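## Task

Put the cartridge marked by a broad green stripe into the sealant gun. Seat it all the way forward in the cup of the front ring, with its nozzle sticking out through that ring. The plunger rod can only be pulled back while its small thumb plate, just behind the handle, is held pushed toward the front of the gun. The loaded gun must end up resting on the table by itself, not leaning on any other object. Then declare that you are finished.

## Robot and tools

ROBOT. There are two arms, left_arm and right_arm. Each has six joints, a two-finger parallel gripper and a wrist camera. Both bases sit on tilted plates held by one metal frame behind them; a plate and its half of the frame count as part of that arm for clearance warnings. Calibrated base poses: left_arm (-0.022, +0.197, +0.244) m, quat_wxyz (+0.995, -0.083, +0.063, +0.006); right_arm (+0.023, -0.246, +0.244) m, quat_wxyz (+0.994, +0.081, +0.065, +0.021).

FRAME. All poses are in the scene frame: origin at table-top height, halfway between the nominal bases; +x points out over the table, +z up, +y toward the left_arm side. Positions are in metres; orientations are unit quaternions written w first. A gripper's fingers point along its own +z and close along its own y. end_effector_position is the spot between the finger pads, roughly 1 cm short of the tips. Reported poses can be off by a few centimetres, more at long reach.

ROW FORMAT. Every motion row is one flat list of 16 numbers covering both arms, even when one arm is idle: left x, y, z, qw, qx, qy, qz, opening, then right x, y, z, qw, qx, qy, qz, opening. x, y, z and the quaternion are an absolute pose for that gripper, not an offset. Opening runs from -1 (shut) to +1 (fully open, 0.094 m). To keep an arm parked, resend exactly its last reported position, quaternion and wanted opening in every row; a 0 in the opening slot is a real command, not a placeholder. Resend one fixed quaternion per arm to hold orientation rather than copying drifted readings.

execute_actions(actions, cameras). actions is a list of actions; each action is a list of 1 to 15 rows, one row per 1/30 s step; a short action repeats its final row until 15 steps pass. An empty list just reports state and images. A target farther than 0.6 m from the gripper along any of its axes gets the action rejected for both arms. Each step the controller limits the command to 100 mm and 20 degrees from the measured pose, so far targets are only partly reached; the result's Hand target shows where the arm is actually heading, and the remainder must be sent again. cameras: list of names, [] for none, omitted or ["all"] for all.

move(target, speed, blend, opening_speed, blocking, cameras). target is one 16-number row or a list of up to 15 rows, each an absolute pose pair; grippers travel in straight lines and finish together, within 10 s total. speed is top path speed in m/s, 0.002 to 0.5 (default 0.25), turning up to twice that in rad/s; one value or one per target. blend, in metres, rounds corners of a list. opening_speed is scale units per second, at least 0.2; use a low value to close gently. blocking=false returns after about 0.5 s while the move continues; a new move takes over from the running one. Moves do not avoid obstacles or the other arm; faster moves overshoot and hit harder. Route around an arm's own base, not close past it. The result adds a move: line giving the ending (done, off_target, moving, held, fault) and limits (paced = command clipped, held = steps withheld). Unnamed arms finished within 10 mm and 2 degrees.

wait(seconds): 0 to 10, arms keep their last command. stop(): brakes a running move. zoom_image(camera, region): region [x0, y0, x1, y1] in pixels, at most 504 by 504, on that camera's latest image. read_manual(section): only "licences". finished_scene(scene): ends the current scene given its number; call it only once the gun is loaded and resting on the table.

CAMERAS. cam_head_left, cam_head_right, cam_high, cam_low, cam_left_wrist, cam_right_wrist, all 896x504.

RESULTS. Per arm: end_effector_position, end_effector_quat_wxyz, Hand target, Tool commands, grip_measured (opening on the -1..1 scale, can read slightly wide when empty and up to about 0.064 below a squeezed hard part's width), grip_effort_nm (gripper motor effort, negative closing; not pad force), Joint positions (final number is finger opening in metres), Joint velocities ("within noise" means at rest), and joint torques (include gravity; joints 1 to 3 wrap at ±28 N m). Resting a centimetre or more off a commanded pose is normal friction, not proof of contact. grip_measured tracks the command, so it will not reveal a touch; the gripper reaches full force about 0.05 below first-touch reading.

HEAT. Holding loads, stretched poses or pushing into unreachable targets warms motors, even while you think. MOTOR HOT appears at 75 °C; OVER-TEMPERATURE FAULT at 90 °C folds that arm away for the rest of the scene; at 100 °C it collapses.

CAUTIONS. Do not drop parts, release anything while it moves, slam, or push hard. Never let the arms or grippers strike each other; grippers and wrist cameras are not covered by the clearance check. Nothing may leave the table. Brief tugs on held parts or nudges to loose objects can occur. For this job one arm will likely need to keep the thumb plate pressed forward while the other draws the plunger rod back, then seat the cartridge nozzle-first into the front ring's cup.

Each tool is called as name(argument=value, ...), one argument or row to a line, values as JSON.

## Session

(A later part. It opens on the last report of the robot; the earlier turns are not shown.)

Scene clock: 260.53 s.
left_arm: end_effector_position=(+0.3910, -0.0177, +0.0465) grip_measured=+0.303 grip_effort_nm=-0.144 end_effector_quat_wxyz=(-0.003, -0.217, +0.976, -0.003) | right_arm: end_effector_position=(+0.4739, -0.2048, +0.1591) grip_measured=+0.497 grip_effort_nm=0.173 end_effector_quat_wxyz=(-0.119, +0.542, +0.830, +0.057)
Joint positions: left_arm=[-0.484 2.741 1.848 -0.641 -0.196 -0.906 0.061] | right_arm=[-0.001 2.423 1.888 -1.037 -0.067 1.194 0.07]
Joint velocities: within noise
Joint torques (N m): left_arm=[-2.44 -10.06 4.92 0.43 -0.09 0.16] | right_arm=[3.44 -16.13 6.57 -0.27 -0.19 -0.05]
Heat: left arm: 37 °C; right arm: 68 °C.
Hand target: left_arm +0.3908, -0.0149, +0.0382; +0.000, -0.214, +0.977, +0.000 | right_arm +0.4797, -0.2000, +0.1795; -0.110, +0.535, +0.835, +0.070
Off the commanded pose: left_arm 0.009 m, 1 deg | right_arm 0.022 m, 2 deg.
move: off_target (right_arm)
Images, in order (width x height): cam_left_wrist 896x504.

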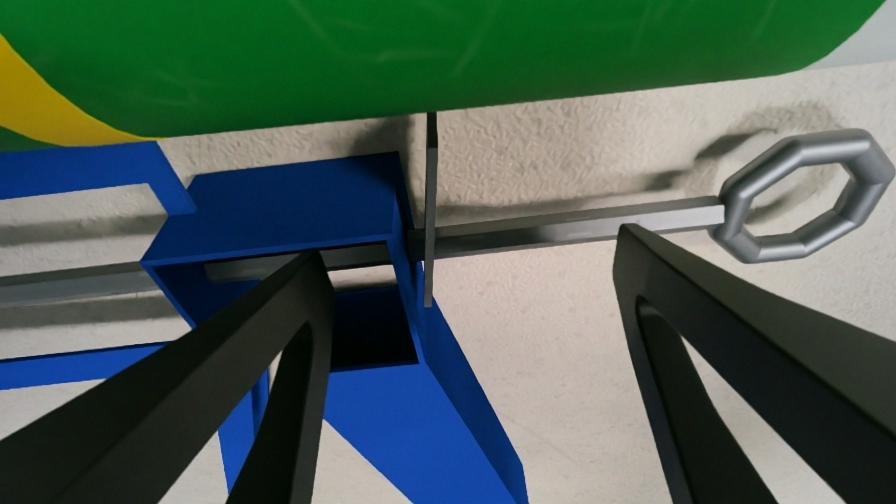

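move(
  target=[0.385, 0.001, 0.038, 0,-0.2136,0.9769,0, 0.3, 0.48,-0.20,0.18,-0.1099,0.5352,0.8346,0.0704,0.5],
  speed=0.03,
  cameras=["cam_left_wrist"],
)

Scene clock: 264.57 s.
left_arm: end_effector_position=(+0.3768, -0.0040, +0.0333) grip_measured=+0.302 grip_effort_nm=-0.129 end_effector_quat_wxyz=(-0.014, -0.211, +0.977, +0.006) | right_arm: end_effector_position=(+0.4738, -0.2048, +0.1591) grip_measured=+0.497 grip_effort_nm=0.168 end_effector_quat_wxyz=(-0.119, +0.542, +0.830, +0.057)
Joint positions: left_arm=[-0.466 2.737 1.775 -0.598 -0.196 -0.882 0.061] | right_arm=[-0.001 2.423 1.888 -1.037 -0.067 1.194 0.07]
Joint velocities: within noise
Joint torques (N m): left_arm=[-1.8 -12.63 2.76 0.48 -0.03 0.16] | right_arm=[3.44 -16.12 6.53 -0.26 -0.18 -0.06]
Heat: left arm: 38 °C; right arm: 68 °C.
Hand target: left_arm +0.3849, +0.0010, +0.0380; +0.000, -0.214, +0.977, +0.001 | right_arm +0.4797, -0.2000, +0.1795; -0.110, +0.535, +0.835, +0.070
Off the commanded pose: left_arm 0.011 m, 2 deg | right_arm 0.022 m, 2 deg.
move: off_target (left_arm, right_arm)
Images, in order (width x height): cam_left_wrist 896x504.

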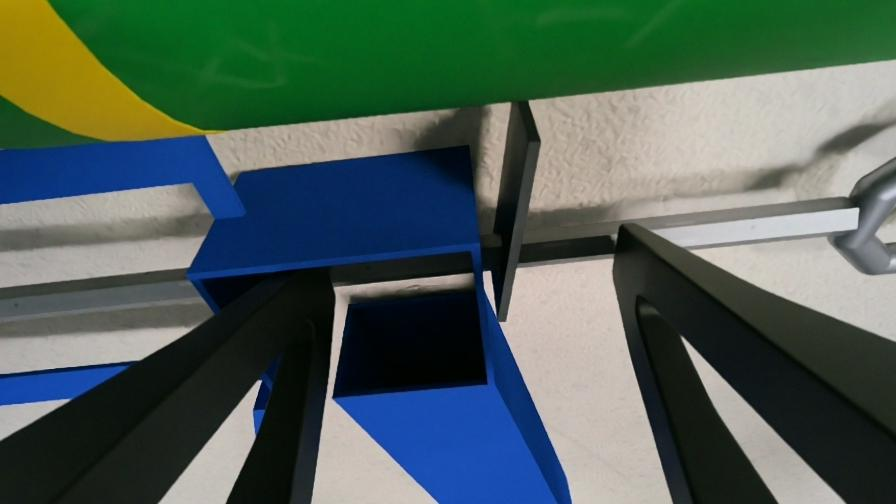

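move(
  target=[0.389, -0.006, 0.046, 0,-0.2136,0.9769,0, 0.3, 0.48,-0.20,0.18,-0.1099,0.5352,0.8346,0.0704,0.5],
  speed=0.03,
  cameras=["cam_left_wrist"],
)

Scene clock: 272.23 s.
left_arm: end_effector_position=(+0.3771, -0.0040, +0.0337) grip_measured=+0.302 grip_effort_nm=-0.125 end_effector_quat_wxyz=(-0.014, -0.211, +0.977, +0.006) | right_arm: end_effector_position=(+0.4738, -0.2048, +0.1591) grip_measured=+0.497 grip_effort_nm=0.173 end_effector_quat_wxyz=(-0.119, +0.542, +0.830, +0.057)
Joint positions: left_arm=[-0.466 2.737 1.777 -0.6 -0.196 -0.881 0.061] | right_arm=[-0.001 2.423 1.888 -1.037 -0.067 1.194 0.07]
Joint velocities: within noise
Joint torques (N m): left_arm=[-3.06 -12.63 6.02 0.14 -0.06 0.03] | right_arm=[3.38 -16.1 6.49 -0.27 -0.21 -0.08]
Heat: left arm: 39 °C; right arm: 68 °C.
Hand target: left_arm +0.3887, -0.0060, +0.0459; +0.000, -0.214, +0.977, +0.000 | right_arm +0.4797, -0.2000, +0.1795; -0.110, +0.535, +0.835, +0.070
Off the commanded pose: left_arm 0.017 m, 2 deg | right_arm 0.022 m, 2 deg.
move: off_target (left_arm, right_arm)
Images, in order (width x height): cam_left_wrist 896x504.

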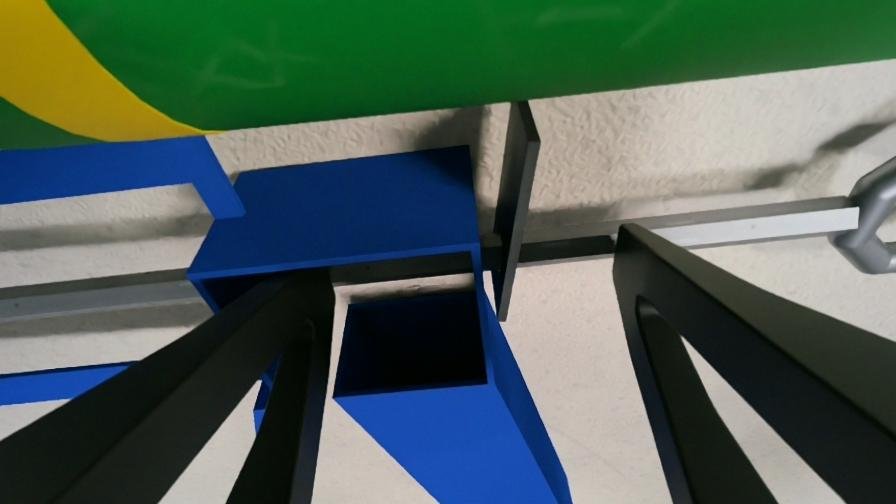

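move(
  target=[0.393, -0.011, 0.048, 0,-0.2136,0.9769,0, 0.3, 0.48,-0.20,0.18,-0.1099,0.5352,0.8346,0.0704,0.5],
  speed=0.03,
  cameras=["cam_left_wrist"],
)

Scene clock: 276.70 s.
left_arm: end_effector_position=(+0.3809, -0.0048, +0.0381) grip_measured=+0.302 grip_effort_nm=-0.129 end_effector_quat_wxyz=(-0.015, -0.211, +0.977, +0.006) | right_arm: end_effector_position=(+0.4738, -0.2048, +0.1591) grip_measured=+0.497 grip_effort_nm=0.168 end_effector_quat_wxyz=(-0.119, +0.542, +0.830, +0.057)
Joint positions: left_arm=[-0.466 2.737 1.801 -0.627 -0.196 -0.881 0.061] | right_arm=[-0.001 2.423 1.888 -1.037 -0.067 1.194 0.07]
Joint velocities: within noise
Joint torques (N m): left_arm=[-3.69 -11.67 7.6 0.1 -0.08 -0.07] | right_arm=[3.4 -16.09 6.52 -0.26 -0.2 -0.03]
Heat: left arm: 40 °C; right arm: 69 °C.
Hand target: left_arm +0.3927, -0.0109, +0.0482; +0.000, -0.214, +0.977, +0.000 | right_arm +0.4797, -0.2000, +0.1795; -0.110, +0.535, +0.835, +0.070
Off the commanded pose: left_arm 0.017 m, 2 deg | right_arm 0.022 m, 2 deg.
move: off_target (left_arm, right_arm)
Images, in order (width x height): cam_left_wrist 896x504.

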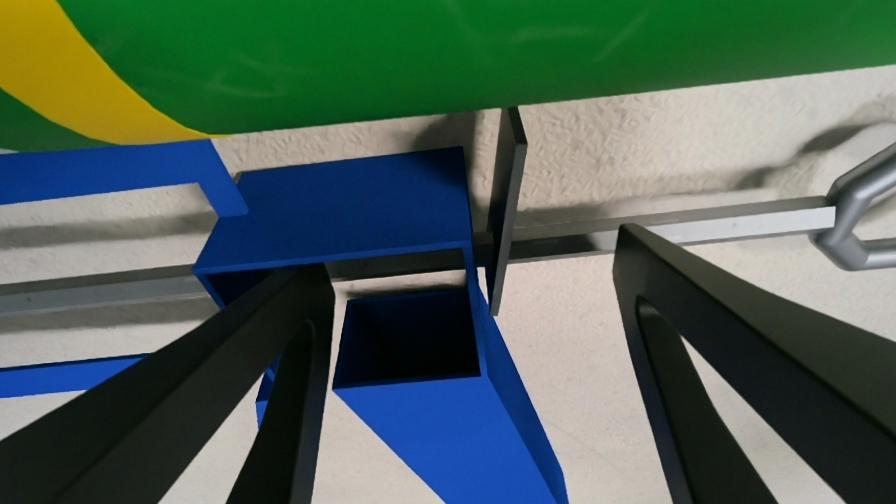

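move(
  target=[0.393, -0.011, 0.048, 0,-0.2136,0.9769,0, -0.5, 0.48,-0.20,0.18,-0.1099,0.5352,0.8346,0.0704,0.5],
  speed=0.03,
  opening_speed=0.4,
  cameras=["cam_left_wrist","cam_right_wrist"],
)

Scene clock: 281.37 s.
left_arm: end_effector_position=(+0.3807, -0.0048, +0.0381) grip_measured=-0.497 grip_effort_nm=-0.139 end_effector_quat_wxyz=(-0.015, -0.211, +0.977, +0.007) | right_arm: end_effector_position=(+0.4738, -0.2048, +0.1591) grip_measured=+0.497 grip_effort_nm=0.173 end_effector_quat_wxyz=(-0.119, +0.542, +0.830, +0.057)
Joint positions: left_arm=[-0.466 2.737 1.801 -0.627 -0.196 -0.882 0.024] | right_arm=[-0.001 2.423 1.888 -1.037 -0.067 1.194 0.07]
Joint velocities: within noise
Joint torques (N m): left_arm=[-3.44 -11.85 7.58 0.14 -0.06 -0.09] | right_arm=[3.48 -16.16 6.53 -0.27 -0.21 -0.05]
Heat: left arm: 40 °C; right arm: 69 °C.
Hand target: left_arm +0.3927, -0.0109, +0.0482; +0.000, -0.214, +0.977, +0.000 | right_arm +0.4797, -0.2000, +0.1795; -0.110, +0.535, +0.835, +0.070
Off the commanded pose: left_arm 0.017 m, 2 deg | right_arm 0.022 m, 2 deg.
move: off_target (left_arm, right_arm)
Images, in order (width x height): cam_left_wrist 896x504, cam_right_wrist 896x504.

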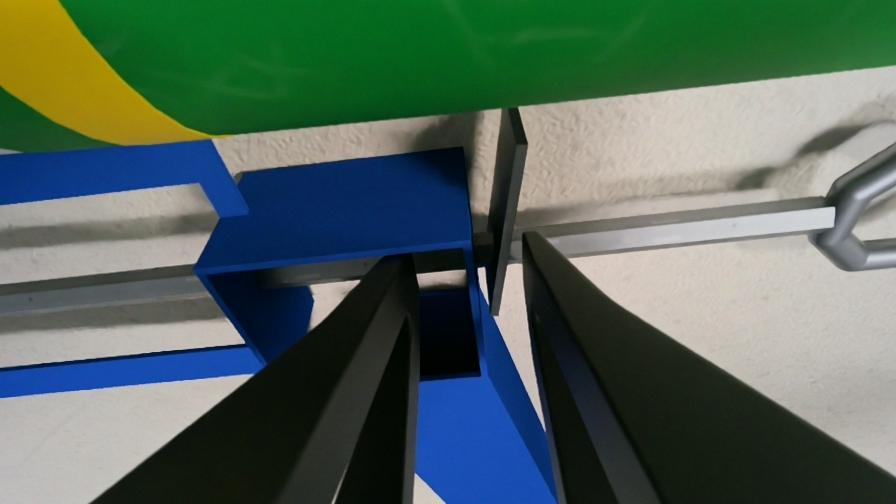

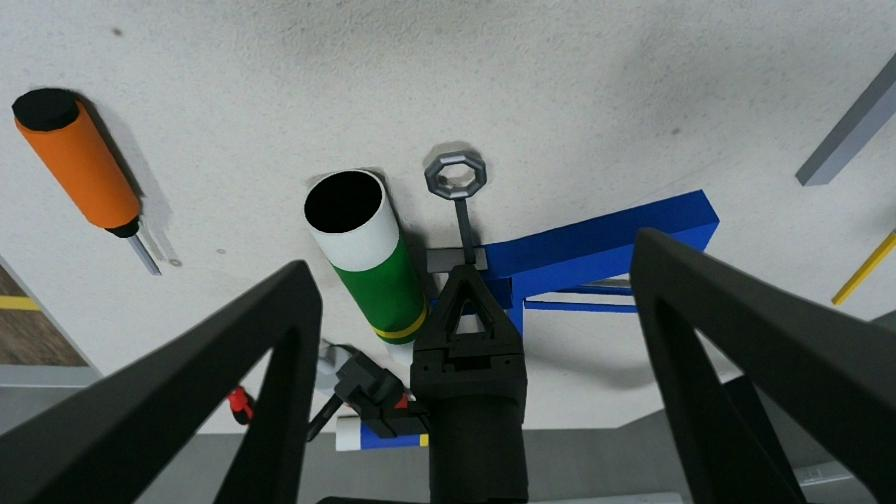

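move(
  target=[0.395, -0.019, 0.050, 0,-0.2136,0.9769,0, -0.5, 0.48,-0.20,0.18,-0.1099,0.5352,0.8346,0.0704,0.5],
  speed=0.03,
  cameras=["cam_left_wrist"],
)

Scene clock: 286.03 s.
left_arm: end_effector_position=(+0.3899, -0.0095, +0.0469) grip_measured=-0.497 grip_effort_nm=-0.144 end_effector_quat_wxyz=(-0.011, -0.215, +0.976, +0.002) | right_arm: end_effector_position=(+0.4737, -0.2048, +0.1591) grip_measured=+0.497 grip_effort_nm=0.173 end_effector_quat_wxyz=(-0.119, +0.542, +0.830, +0.057)
Joint positions: left_arm=[-0.469 2.737 1.847 -0.662 -0.195 -0.892 0.024] | right_arm=[-0.001 2.423 1.888 -1.037 -0.067 1.194 0.07]
Joint velocities: within noise
Joint torques (N m): left_arm=[-4.62 -10.63 7.32 0.22 -0.09 -0.12] | right_arm=[3.45 -16.14 6.57 -0.24 -0.19 -0.04]
Heat: left arm: 40 °C; right arm: 69 °C.
Hand target: left_arm +0.3948, -0.0189, +0.0501; +0.000, -0.214, +0.977, +0.000 | right_arm +0.4796, -0.2000, +0.1795; -0.110, +0.535, +0.835, +0.070
Off the commanded pose: left_arm 0.011 m, 1 deg | right_arm 0.022 m, 2 deg.
move: off_target (left_arm, right_arm)
Images, in order (width x height): cam_left_wrist 896x504.

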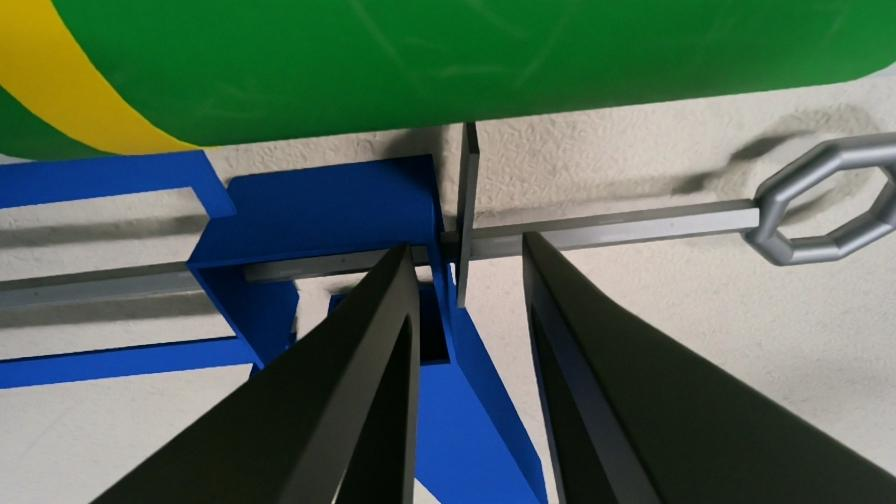

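move(
  target=[0.392, -0.019, 0.036, 0,-0.2136,0.9769,0, -0.5, 0.48,-0.20,0.18,-0.1099,0.5352,0.8346,0.0704,0.5],
  speed=0.03,
  cameras=["cam_left_wrist"],
)

Scene clock: 288.77 s.
left_arm: end_effector_position=(+0.3917, -0.0105, +0.0462) grip_measured=-0.497 grip_effort_nm=-0.144 end_effector_quat_wxyz=(-0.007, -0.216, +0.976, +0.000) | right_arm: end_effector_position=(+0.4737, -0.2048, +0.1591) grip_measured=+0.497 grip_effort_nm=0.168 end_effector_quat_wxyz=(-0.119, +0.542, +0.830, +0.057)
Joint positions: left_arm=[-0.469 2.738 1.847 -0.651 -0.195 -0.892 0.024] | right_arm=[-0.001 2.423 1.888 -1.037 -0.067 1.194 0.07]
Joint velocities: within noise
Joint torques (N m): left_arm=[-4.26 -8.69 6.9 0.43 -0.08 -0.08] | right_arm=[3.41 -16.1 6.56 -0.27 -0.2 -0.05]
Heat: left arm: 40 °C; right arm: 69 °C.
Hand target: left_arm +0.3916, -0.0187, +0.0364; +0.000, -0.214, +0.977, +0.000 | right_arm +0.4797, -0.2000, +0.1795; -0.110, +0.535, +0.835, +0.070
Off the commanded pose: left_arm 0.013 m, 1 deg | right_arm 0.022 m, 2 deg.
move: off_target (left_arm, right_arm)
Images, in order (width x height): cam_left_wrist 896x504.

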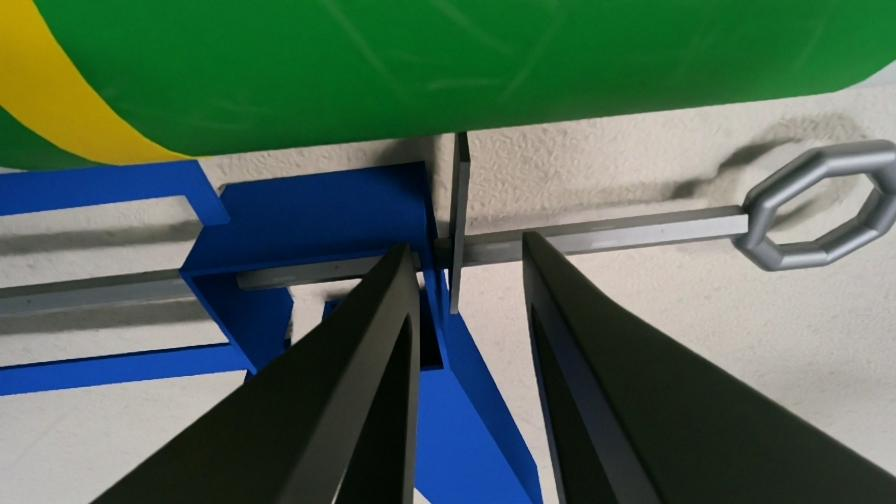

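move(
  target=[
    [0.390, -0.019, 0.053, 0,-0.2136,0.9769,0, -0.5, 0.48,-0.20,0.18,-0.1099,0.5352,0.8346,0.0704,0.5],
    [0.381, -0.021, 0.047, 0,-0.2136,0.9769,0, -0.5, 0.48,-0.20,0.18,-0.1099,0.5352,0.8346,0.0704,0.5],
  ],
  speed=0.03,
  cameras=["cam_left_wrist"],
)

Scene clock: 293.00 s.
left_arm: end_effector_position=(+0.3897, -0.0110, +0.0447) grip_measured=-0.497 grip_effort_nm=-0.139 end_effector_quat_wxyz=(+0.006, -0.216, +0.976, +0.010) | right_arm: end_effector_position=(+0.4737, -0.2048, +0.1591) grip_measured=+0.497 grip_effort_nm=0.173 end_effector_quat_wxyz=(-0.119, +0.542, +0.830, +0.057)
Joint positions: left_arm=[-0.484 2.735 1.825 -0.628 -0.227 -0.906 0.024] | right_arm=[-0.001 2.423 1.888 -1.037 -0.067 1.194 0.07]
Joint velocities: within noise
Joint torques (N m): left_arm=[-4.74 -12.18 2.59 0.35 0.2 -0.16] | right_arm=[3.44 -16.13 6.52 -0.27 -0.21 -0.03]
Heat: left arm: 41 °C; right arm: 70 °C.
Hand target: left_arm +0.3810, -0.0207, +0.0469; -0.001, -0.214, +0.977, +0.001 | right_arm +0.4797, -0.2000, +0.1795; -0.110, +0.535, +0.835, +0.070
Off the commanded pose: left_arm 0.013 m, 1 deg | right_arm 0.022 m, 2 deg.
move: off_target (left_arm, right_arm)
Images, in order (width x height): cam_left_wrist 896x504.

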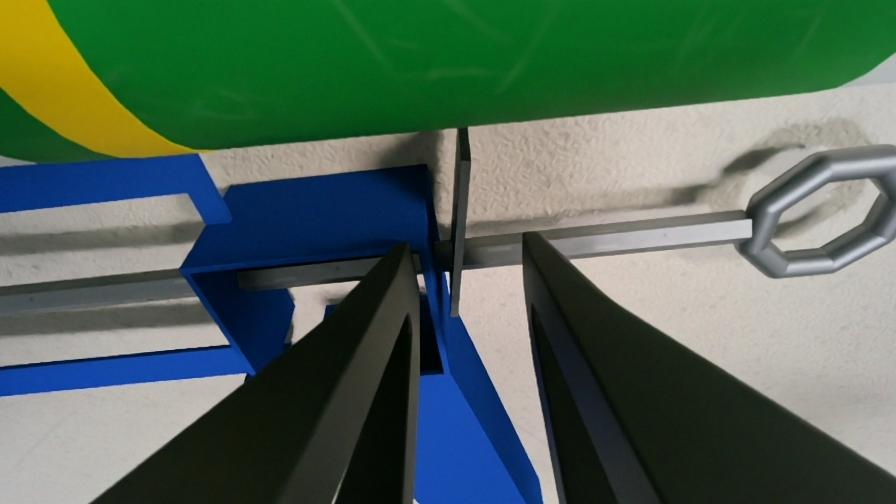

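move(
  target=[0.381, -0.019, 0.046, 0,-0.2136,0.9769,0, -0.85, 0.48,-0.20,0.18,-0.1099,0.5352,0.8346,0.0704,0.5],
  speed=0.03,
  opening_speed=0.2,
  cameras=["cam_left_wrist","cam_high"],
)

Scene clock: 298.70 s.
left_arm: end_effector_position=(+0.3865, -0.0045, +0.0447) grip_measured=-0.847 grip_effort_nm=-0.168 end_effector_quat_wxyz=(+0.007, -0.215, +0.976, +0.025) | right_arm: end_effector_position=(+0.4737, -0.2048, +0.1591) grip_measured=+0.497 grip_effort_nm=0.173 end_effector_quat_wxyz=(-0.119, +0.542, +0.830, +0.057)
Joint positions: left_arm=[-0.484 2.731 1.814 -0.638 -0.253 -0.906 0.007] | right_arm=[-0.001 2.423 1.888 -1.037 -0.067 1.194 0.07]
Joint velocities: within noise
Joint torques (N m): left_arm=[-4.27 -11.92 3.02 0.43 0.4 -0.07] | right_arm=[3.41 -16.18 6.58 -0.27 -0.18 -0.03]
Heat: left arm: 41 °C; right arm: 70 °C.
Hand target: left_arm +0.3809, -0.0188, +0.0462; -0.001, -0.213, +0.977, +0.001 | right_arm +0.4797, -0.2000, +0.1795; -0.110, +0.535, +0.835, +0.070
Off the commanded pose: left_arm 0.016 m, 3 deg | right_arm 0.022 m, 2 deg.
move: off_target (left_arm, right_arm)
Images, in order (width x height): cam_high 896x504, cam_left_wrist 896x504.

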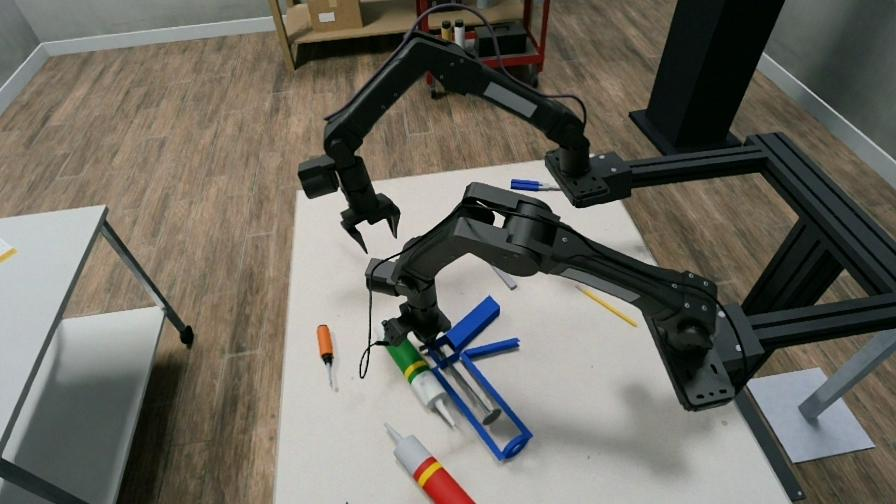

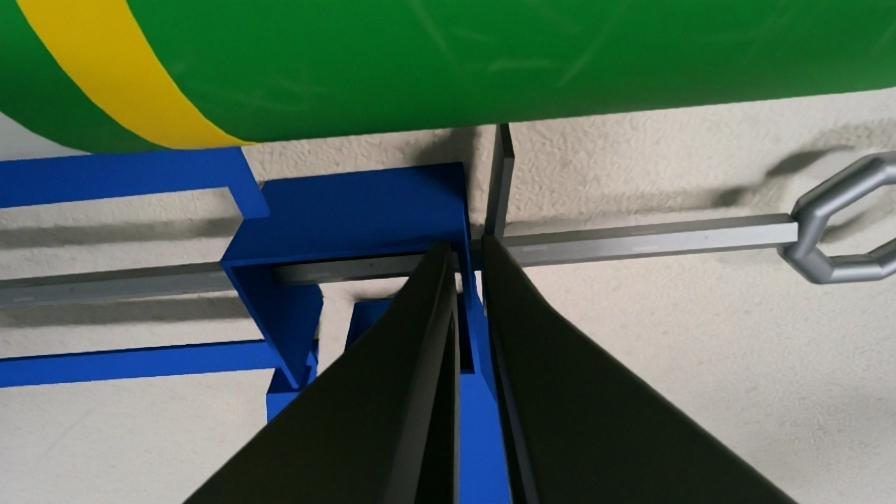

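zoom_image(
  camera="cam_left_wrist",
  region=[360, 150, 620, 400],
)

Scaled by 1.938 from the camera's 896x504 image, which has a finer 1280x720 frame.

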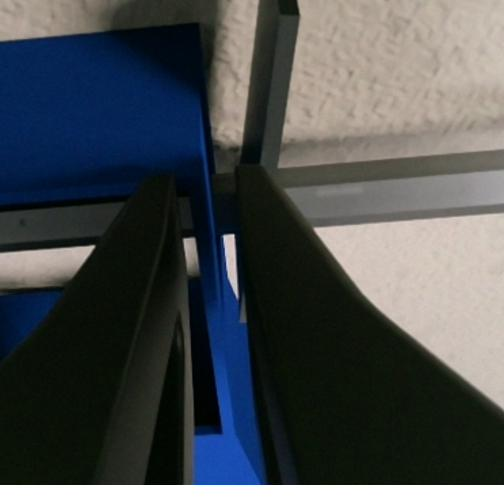

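move(
  target=[
    [0.383, -0.015, 0.058, 0,-0.2136,0.9769,0, -0.3, 0.48,-0.20,0.18,-0.1099,0.5352,0.8346,0.0704,0.5],
    [0.381, -0.018, 0.070, 0,-0.2136,0.9769,0, -0.3, 0.48,-0.20,0.18,-0.1099,0.5352,0.8346,0.0704,0.5],
  ],
  speed=0.05,
  cameras=["cam_left_wrist"],
)

Scene clock: 309.13 s.
left_arm: end_effector_position=(+0.3711, -0.0087, +0.0402) grip_measured=-0.303 grip_effort_nm=0.139 end_effector_quat_wxyz=(-0.014, -0.213, +0.977, +0.015) | right_arm: end_effector_position=(+0.4737, -0.2048, +0.1591) grip_measured=+0.497 grip_effort_nm=0.178 end_effector_quat_wxyz=(-0.119, +0.542, +0.830, +0.057)
Joint positions: left_arm=[-0.489 2.725 1.773 -0.626 -0.211 -0.911 0.033] | right_arm=[-0.001 2.423 1.888 -1.037 -0.067 1.194 0.07]
Joint velocities: within noise
Joint torques (N m): left_arm=[-4.64 -16.27 4.07 0 0.06 -0.12] | right_arm=[3.43 -16.1 6.5 -0.28 -0.19 -0.04]
Heat: left arm: 41 °C; right arm: 71 °C.
Hand target: left_arm +0.3808, -0.0179, +0.0687; +0.000, -0.214, +0.977, +0.000 | right_arm +0.4797, -0.2000, +0.1795; -0.110, +0.535, +0.835, +0.070
Off the commanded pose: left_arm 0.033 m, 2 deg | right_arm 0.022 m, 2 deg.
move: off_target (left_arm, right_arm)
Images, in order (width x height): cam_left_wrist 896x504.

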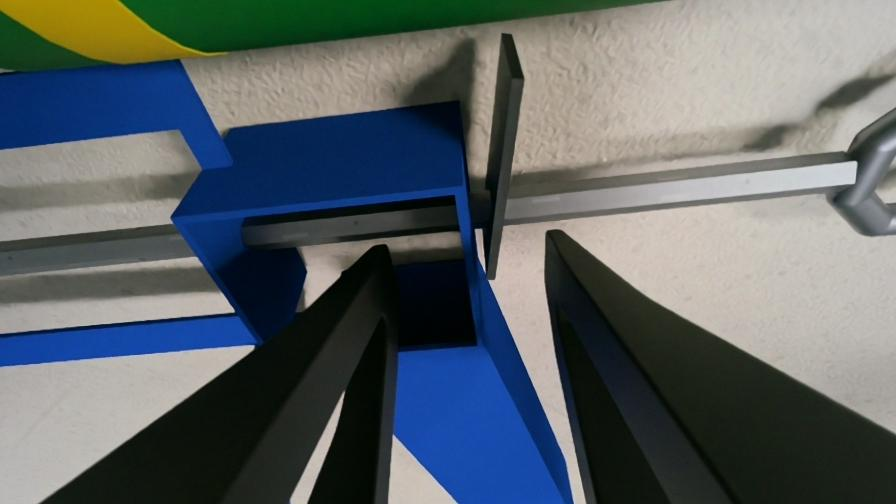

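move(
  target=[0.387, -0.017, 0.085, 0,-0.2136,0.9769,0, -0.3, 0.48,-0.20,0.18,-0.1099,0.5352,0.8346,0.0704,0.5],
  speed=0.06,
  cameras=["cam_left_wrist"],
)

Scene clock: 312.90 s.
left_arm: end_effector_position=(+0.3708, -0.0057, +0.0536) grip_measured=-0.303 grip_effort_nm=0.144 end_effector_quat_wxyz=(-0.021, -0.211, +0.977, +0.020) | right_arm: end_effector_position=(+0.4737, -0.2048, +0.1591) grip_measured=+0.497 grip_effort_nm=0.178 end_effector_quat_wxyz=(-0.119, +0.542, +0.830, +0.057)
Joint positions: left_arm=[-0.489 2.694 1.773 -0.673 -0.209 -0.912 0.033] | right_arm=[-0.001 2.423 1.888 -1.037 -0.067 1.194 0.07]
Joint velocities: within noise
Joint torques (N m): left_arm=[-4.53 -15.95 6.05 -0.03 0.01 -0.13] | right_arm=[3.4 -16.13 6.53 -0.25 -0.2 -0.04]
Heat: left arm: 43 °C; right arm: 71 °C.
Hand target: left_arm +0.3865, -0.0168, +0.0841; +0.000, -0.214, +0.977, +0.000 | right_arm +0.4797, -0.2000, +0.1795; -0.110, +0.535, +0.835, +0.070
Off the commanded pose: left_arm 0.037 m, 3 deg | right_arm 0.022 m, 2 deg.
move: off_target (left_arm, right_arm)
Images, in order (width x height): cam_left_wrist 896x504.

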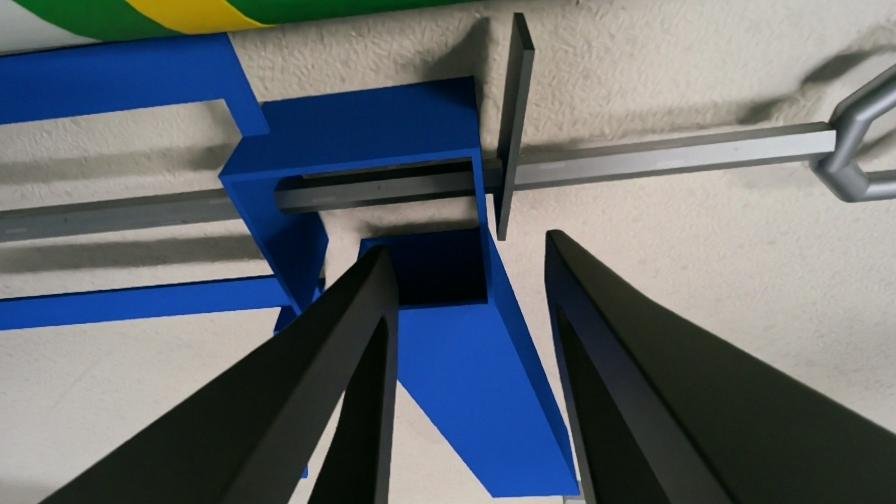

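move(
  target=[
    [0.387, -0.020, 0.12, 0,-0.2136,0.9769,0, 0.1, 0.48,-0.20,0.18,-0.1099,0.5352,0.8346,0.0704,0.5],
    [0.386, -0.022, 0.056, 0,-0.2136,0.9769,0, 0.1, 0.48,-0.20,0.18,-0.1099,0.5352,0.8346,0.0704,0.5],
  ],
  speed=0.06,
  cameras=["cam_left_wrist"],
)

Scene clock: 320.93 s.
left_arm: end_effector_position=(+0.3794, -0.0180, +0.0625) grip_measured=+0.097 grip_effort_nm=0.154 end_effector_quat_wxyz=(-0.006, -0.214, +0.977, +0.007) | right_arm: end_effector_position=(+0.4737, -0.2048, +0.1592) grip_measured=+0.497 grip_effort_nm=0.173 end_effector_quat_wxyz=(-0.119, +0.542, +0.830, +0.057)
Joint positions: left_arm=[-0.508 2.685 1.794 -0.667 -0.209 -0.929 0.052] | right_arm=[-0.001 2.423 1.888 -1.038 -0.067 1.194 0.07]
Joint velocities: within noise
Joint torques (N m): left_arm=[-2.62 -9.11 7.47 0.38 0.02 0.12] | right_arm=[3.41 -16.16 6.54 -0.26 -0.19 -0.05]
Heat: left arm: 48 °C; right arm: 71 °C.
Hand target: left_arm +0.3858, -0.0219, +0.0563; +0.000, -0.214, +0.977, +0.000 | right_arm +0.4796, -0.2000, +0.1795; -0.110, +0.535, +0.835, +0.070
Off the commanded pose: left_arm 0.010 m, 1 deg | right_arm 0.022 m, 2 deg.
move: off_target (right_arm)
Images, in order (width x height): cam_left_wrist 896x504.

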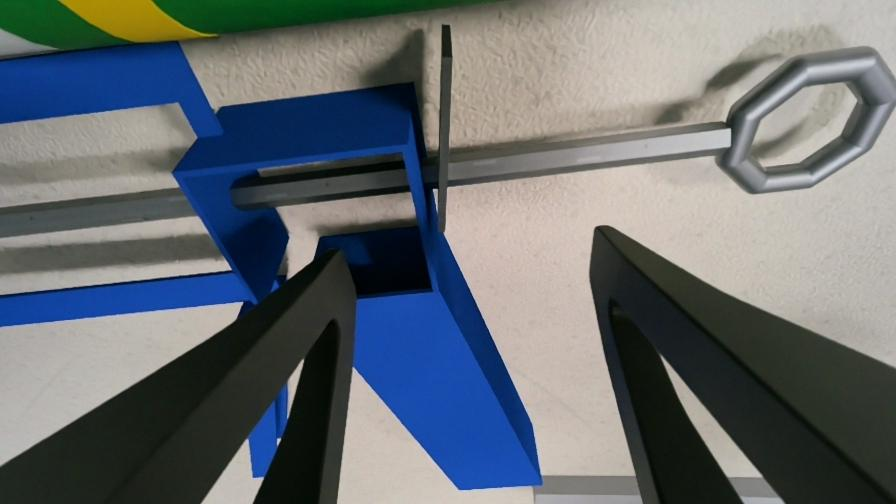

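move(
  target=[0.386, -0.004, 0.051, 0,-0.2136,0.9769,0, 0.1, 0.48,-0.20,0.18,-0.1099,0.5352,0.8346,0.0704,0.5],
  speed=0.06,
  cameras=["cam_left_wrist"],
)

Scene clock: 326.40 s.
left_arm: end_effector_position=(+0.3855, -0.0033, +0.0542) grip_measured=+0.097 grip_effort_nm=0.144 end_effector_quat_wxyz=(-0.002, -0.217, +0.976, +0.004) | right_arm: end_effector_position=(+0.4737, -0.2048, +0.1592) grip_measured=+0.497 grip_effort_nm=0.173 end_effector_quat_wxyz=(-0.119, +0.542, +0.830, +0.057)
Joint positions: left_arm=[-0.47 2.685 1.769 -0.624 -0.209 -0.895 0.052] | right_arm=[-0.001 2.423 1.888 -1.038 -0.067 1.194 0.07]
Joint velocities: within noise
Joint torques (N m): left_arm=[-2.74 -10.8 4.31 0.4 0.01 0.18] | right_arm=[3.47 -16.14 6.52 -0.25 -0.2 -0.03]
Heat: left arm: 45 °C; right arm: 72 °C.
Hand target: left_arm +0.3860, -0.0040, +0.0511; +0.000, -0.214, +0.977, +0.000 | right_arm +0.4796, -0.2000, +0.1795; -0.110, +0.535, +0.835, +0.070
Off the commanded pose: left_arm 0.003 m, 1 deg | right_arm 0.022 m, 2 deg.
move: off_target (right_arm)
Images, in order (width x height): cam_left_wrist 896x504.

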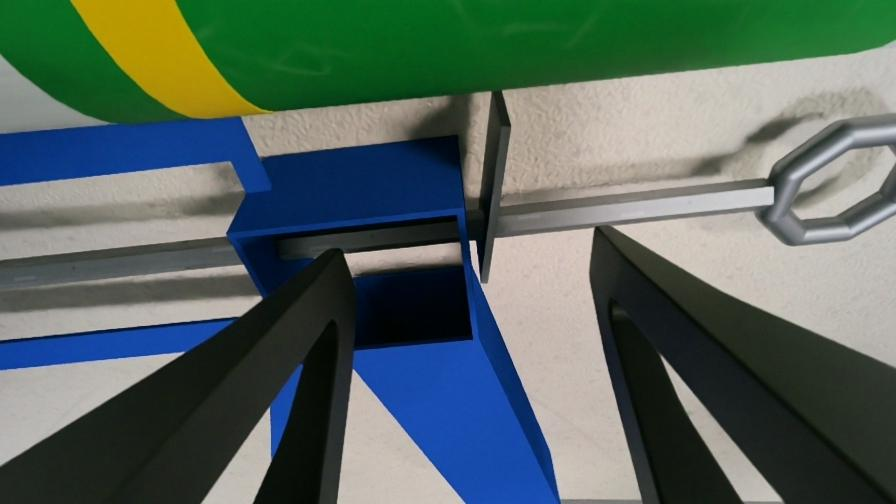

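move(
  target=[0.383, -0.020, 0.036, 0,-0.2136,0.9769,0, 0.1, 0.476,-0.205,0.140,-0.1099,0.5352,0.8346,0.0704,0.5],
  speed=0.06,
  cameras=["cam_left_wrist"],
)

Scene clock: 331.33 s.
left_arm: end_effector_position=(+0.3817, -0.0064, +0.0416) grip_measured=+0.097 grip_effort_nm=0.144 end_effector_quat_wxyz=(-0.006, -0.216, +0.976, +0.008) | right_arm: end_effector_position=(+0.4774, -0.2048, +0.1482) grip_measured=+0.497 grip_effort_nm=0.173 end_effector_quat_wxyz=(-0.105, +0.535, +0.836, +0.068)
Joint positions: left_arm=[-0.474 2.724 1.788 -0.615 -0.209 -0.899 0.052] | right_arm=[-0.005 2.423 1.845 -0.961 -0.067 1.17 0.07]
Joint velocities: within noise
Joint torques (N m): left_arm=[-4.71 -8.91 7.15 0.35 -0.01 -0.13] | right_arm=[1.54 -11.3 5.08 0.2 -0.21 -0.04]
Heat: left arm: 44 °C; right arm: 72 °C.
Hand target: left_arm +0.3826, -0.0198, +0.0364; +0.000, -0.214, +0.977, +0.000 | right_arm +0.4758, -0.2050, +0.1401; -0.110, +0.535, +0.835, +0.070
Off the commanded pose: left_arm 0.015 m, 1 deg | right_arm 0.008 m, 1 deg.
move: off_target (left_arm)
Images, in order (width x height): cam_left_wrist 896x504.

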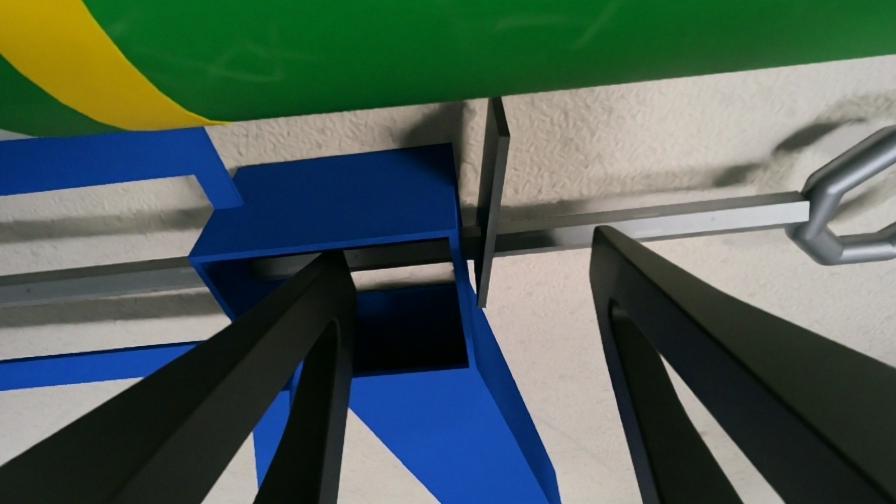

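move(
  target=[0.381, -0.026, 0.028, 0,-0.2136,0.9769,0, 0.0, 0.476,-0.205,0.140,-0.1099,0.5352,0.8346,0.0704,0.5],
  speed=0.06,
  cameras=["cam_left_wrist"],
)

Scene clock: 333.77 s.
left_arm: end_effector_position=(+0.3806, -0.0132, +0.0350) grip_measured=+0.003 grip_effort_nm=-0.144 end_effector_quat_wxyz=(-0.005, -0.216, +0.976, +0.006) | right_arm: end_effector_position=(+0.4777, -0.2047, +0.1482) grip_measured=+0.497 grip_effort_nm=0.178 end_effector_quat_wxyz=(-0.104, +0.535, +0.836, +0.068)
Joint positions: left_arm=[-0.485 2.751 1.809 -0.609 -0.208 -0.908 0.047] | right_arm=[-0.005 2.423 1.845 -0.96 -0.067 1.17 0.07]
Joint velocities: within noise
Joint torques (N m): left_arm=[-4.68 -8.91 7.34 0.36 0 -0.11] | right_arm=[1.63 -11.28 5.05 0.19 -0.2 -0.05]
Heat: left arm: 43 °C; right arm: 70 °C.
Hand target: left_arm +0.3806, -0.0257, +0.0285; +0.000, -0.213, +0.977, +0.000 | right_arm +0.4758, -0.2050, +0.1401; -0.110, +0.535, +0.835, +0.070
Off the commanded pose: left_arm 0.015 m, 1 deg | right_arm 0.008 m, 1 deg.
move: off_target (left_arm)
Images, in order (width x height): cam_left_wrist 896x504.

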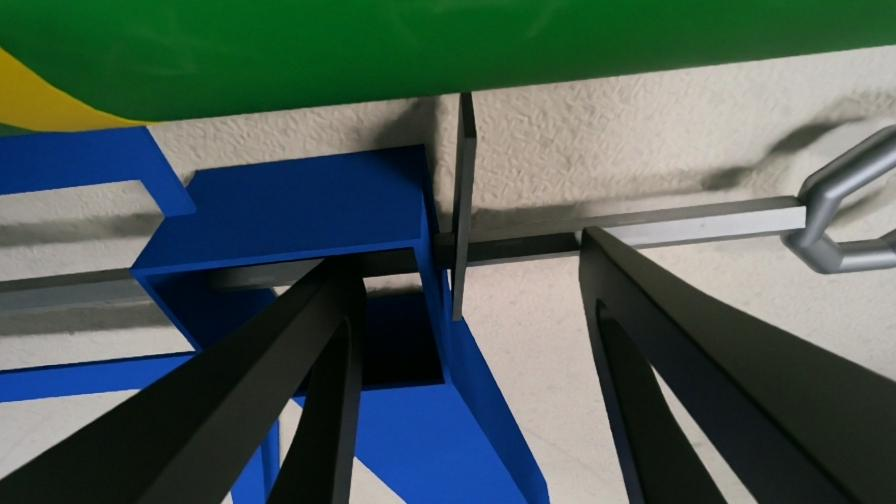

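move(
  target=[0.381, -0.026, 0.028, 0,-0.2136,0.9769,0, -0.7, 0.476,-0.205,0.140,-0.1099,0.5352,0.8346,0.0704,0.5],
  speed=0.06,
  opening_speed=0.3,
  cameras=["cam_left_wrist"],
)

move(
  target=[0.381, -0.026, 0.028, 0,-0.2136,0.9769,0, -0.95, 0.476,-0.205,0.140,-0.1099,0.5352,0.8346,0.0704,0.5],
  speed=0.06,
  opening_speed=0.2,
  cameras=["cam_left_wrist", "cam_right_wrist"],
)

zoom_image(
  camera="cam_left_wrist",
  region=[360, 150, 620, 400],
)

Scene clock: 341.03 s.
left_arm: end_effector_position=(+0.3805, -0.0129, +0.0350) grip_measured=-0.697 grip_effort_nm=-0.159 end_effector_quat_wxyz=(-0.005, -0.216, +0.976, +0.007) | right_arm: end_effector_position=(+0.4779, -0.2047, +0.1482) grip_measured=+0.497 grip_effort_nm=0.173 end_effector_quat_wxyz=(-0.104, +0.535, +0.836, +0.068)
Joint positions: left_arm=[-0.485 2.751 1.809 -0.609 -0.21 -0.91 0.014] | right_arm=[-0.005 2.423 1.845 -0.959 -0.067 1.17 0.07]
Joint velocities: within noise
Joint torques (N m): left_arm=[-4.77 -8.88 7.15 0.37 0.03 -0.09] | right_arm=[1.57 -11.34 5.01 0.18 -0.21 -0.04]
Heat: left arm: 43 °C; right arm: 67 °C.
Hand target: left_arm +0.3806, -0.0258, +0.0285; +0.000, -0.214, +0.977, +0.000 | right_arm +0.4758, -0.2050, +0.1401; -0.110, +0.535, +0.835, +0.070
Off the commanded pose: left_arm 0.015 m, 1 deg | right_arm 0.008 m, 1 deg.
move: off_target (left_arm)
Images, in order (width x height): cam_left_wrist 896x504.

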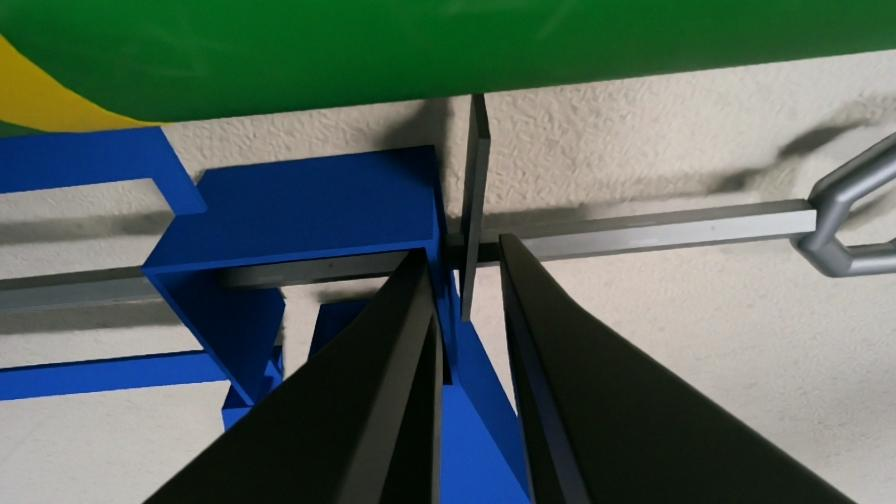

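Scene clock: 342.50 s.
left_arm: end_effector_position=(+0.3803, -0.0120, +0.0350) grip_measured=-0.908 grip_effort_nm=-1.023 end_effector_quat_wxyz=(-0.005, -0.217, +0.976, +0.010) | right_arm: end_effector_position=(+0.4780, -0.2047, +0.1482) grip_measured=+0.497 grip_effort_nm=0.173 end_effector_quat_wxyz=(-0.104, +0.535, +0.836, +0.068)
Joint positions: left_arm=[-0.485 2.751 1.809 -0.612 -0.214 -0.911 0.004] | right_arm=[-0.005 2.423 1.845 -0.958 -0.067 1.17 0.07]
Joint velocities: within noise
Joint torques (N m): left_arm=[-4.86 -8.9 7.21 0.43 0.05 -0.06] | right_arm=[1.62 -11.26 5.08 0.18 -0.18 -0.02]
Heat: left arm: 43 °C; right arm: 67 °C.
Hand target: left_arm +0.3806, -0.0257, +0.0286; +0.000, -0.214, +0.977, +0.000 | right_arm +0.4758, -0.2050, +0.1401; -0.110, +0.535, +0.835, +0.070
Off the commanded pose: left_arm 0.016 m, 1 deg | right_arm 0.008 m, 1 deg.
move: off_target (left_arm)
Images, in order (width x height): cam_left_wrist 896x504, cam_right_wrist 896x504.

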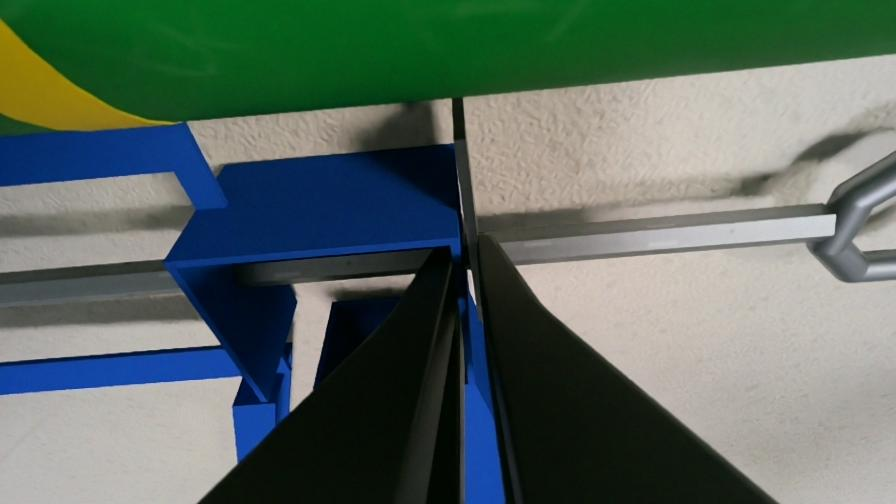

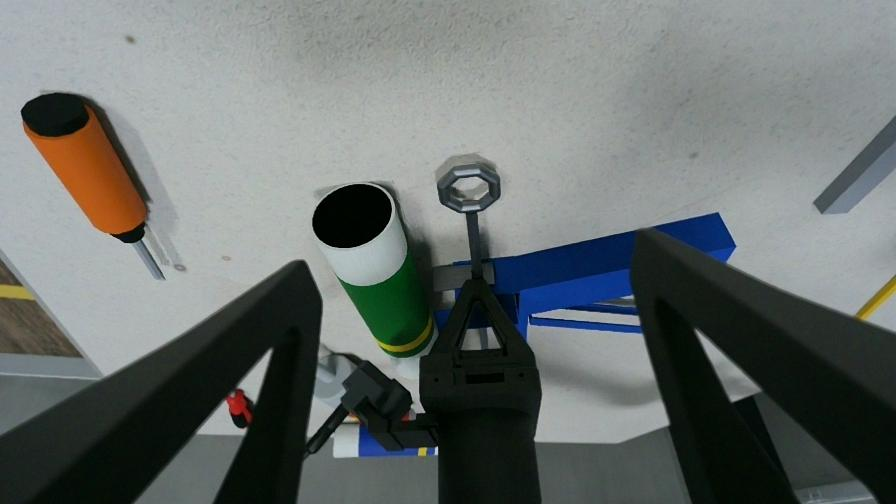

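Scaled by 1.938 from the camera's 896x504 image, which has a finer 1280x720 frame.

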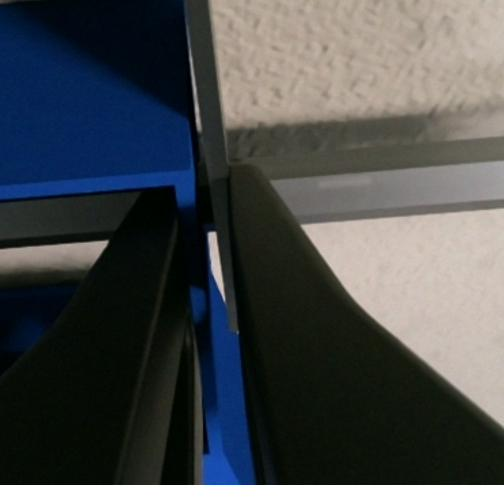

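move(
  target=[0.381, -0.026, 0.028, 0,-0.2136,0.9769,0, -1, 0.441,-0.128,0.085,-0.1099,0.5352,0.8346,0.0704,0.3],
  speed=0.1,
  cameras=["cam_left_wrist", "cam_right_wrist","cam_high"],
)

Scene clock: 355.90 s.
left_arm: end_effector_position=(+0.3803, -0.0120, +0.0350) grip_measured=-0.908 grip_effort_nm=-1.028 end_effector_quat_wxyz=(-0.005, -0.217, +0.976, +0.010) | right_arm: end_effector_position=(+0.4437, -0.1353, +0.0902) grip_measured=+0.303 grip_effort_nm=-0.129 end_effector_quat_wxyz=(-0.107, +0.538, +0.834, +0.069)
Joint positions: left_arm=[-0.485 2.751 1.809 -0.612 -0.214 -0.911 0.004] | right_arm=[0.13 2.489 1.648 -0.69 -0.067 1.312 0.061]
Joint velocities: within noise
Joint torques (N m): left_arm=[-4.7 -8.96 7.1 0.41 0.05 -0.07] | right_arm=[3.45 -10.97 4.6 0.25 -0.15 0.1]
Heat: left arm: 42 °C; right arm: 64 °C.
Hand target: left_arm +0.3806, -0.0257, +0.0286; +0.000, -0.214, +0.977, +0.000 | right_arm +0.4409, -0.1282, +0.0852; -0.110, +0.535, +0.835, +0.070
Off the commanded pose: left_arm 0.016 m, 1 deg | right_arm 0.009 m, 0 deg.
move: off_target (left_arm)
Images, in order (width x height): cam_high 896x504, cam_left_wrist 896x504, cam_right_wrist 896x504.

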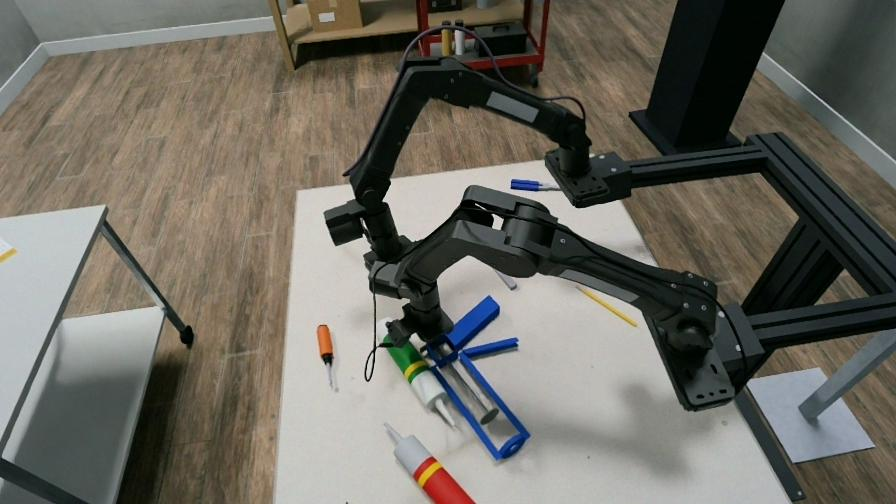

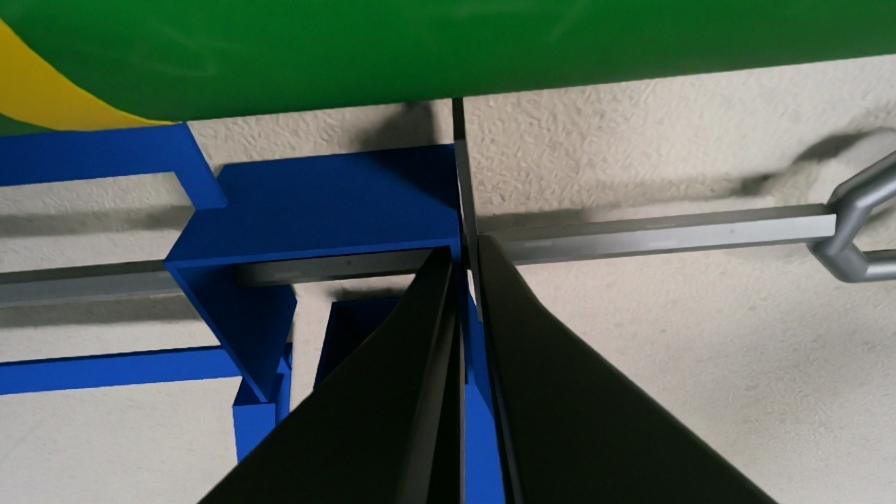

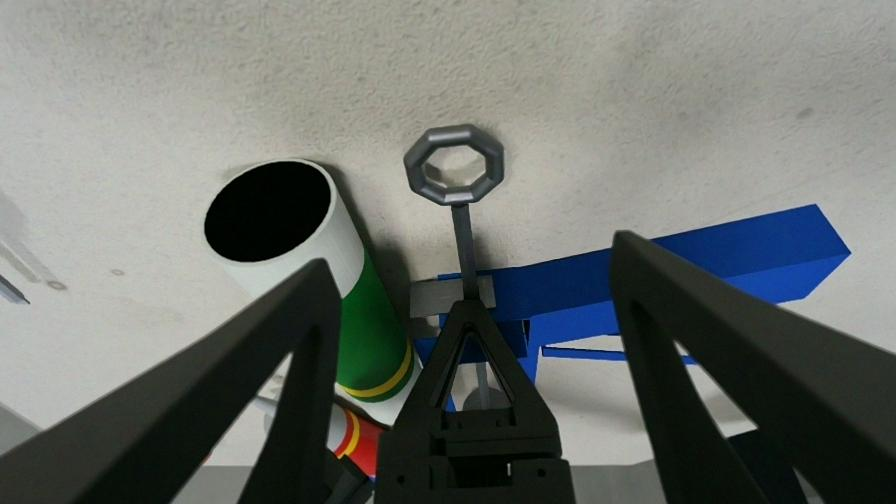

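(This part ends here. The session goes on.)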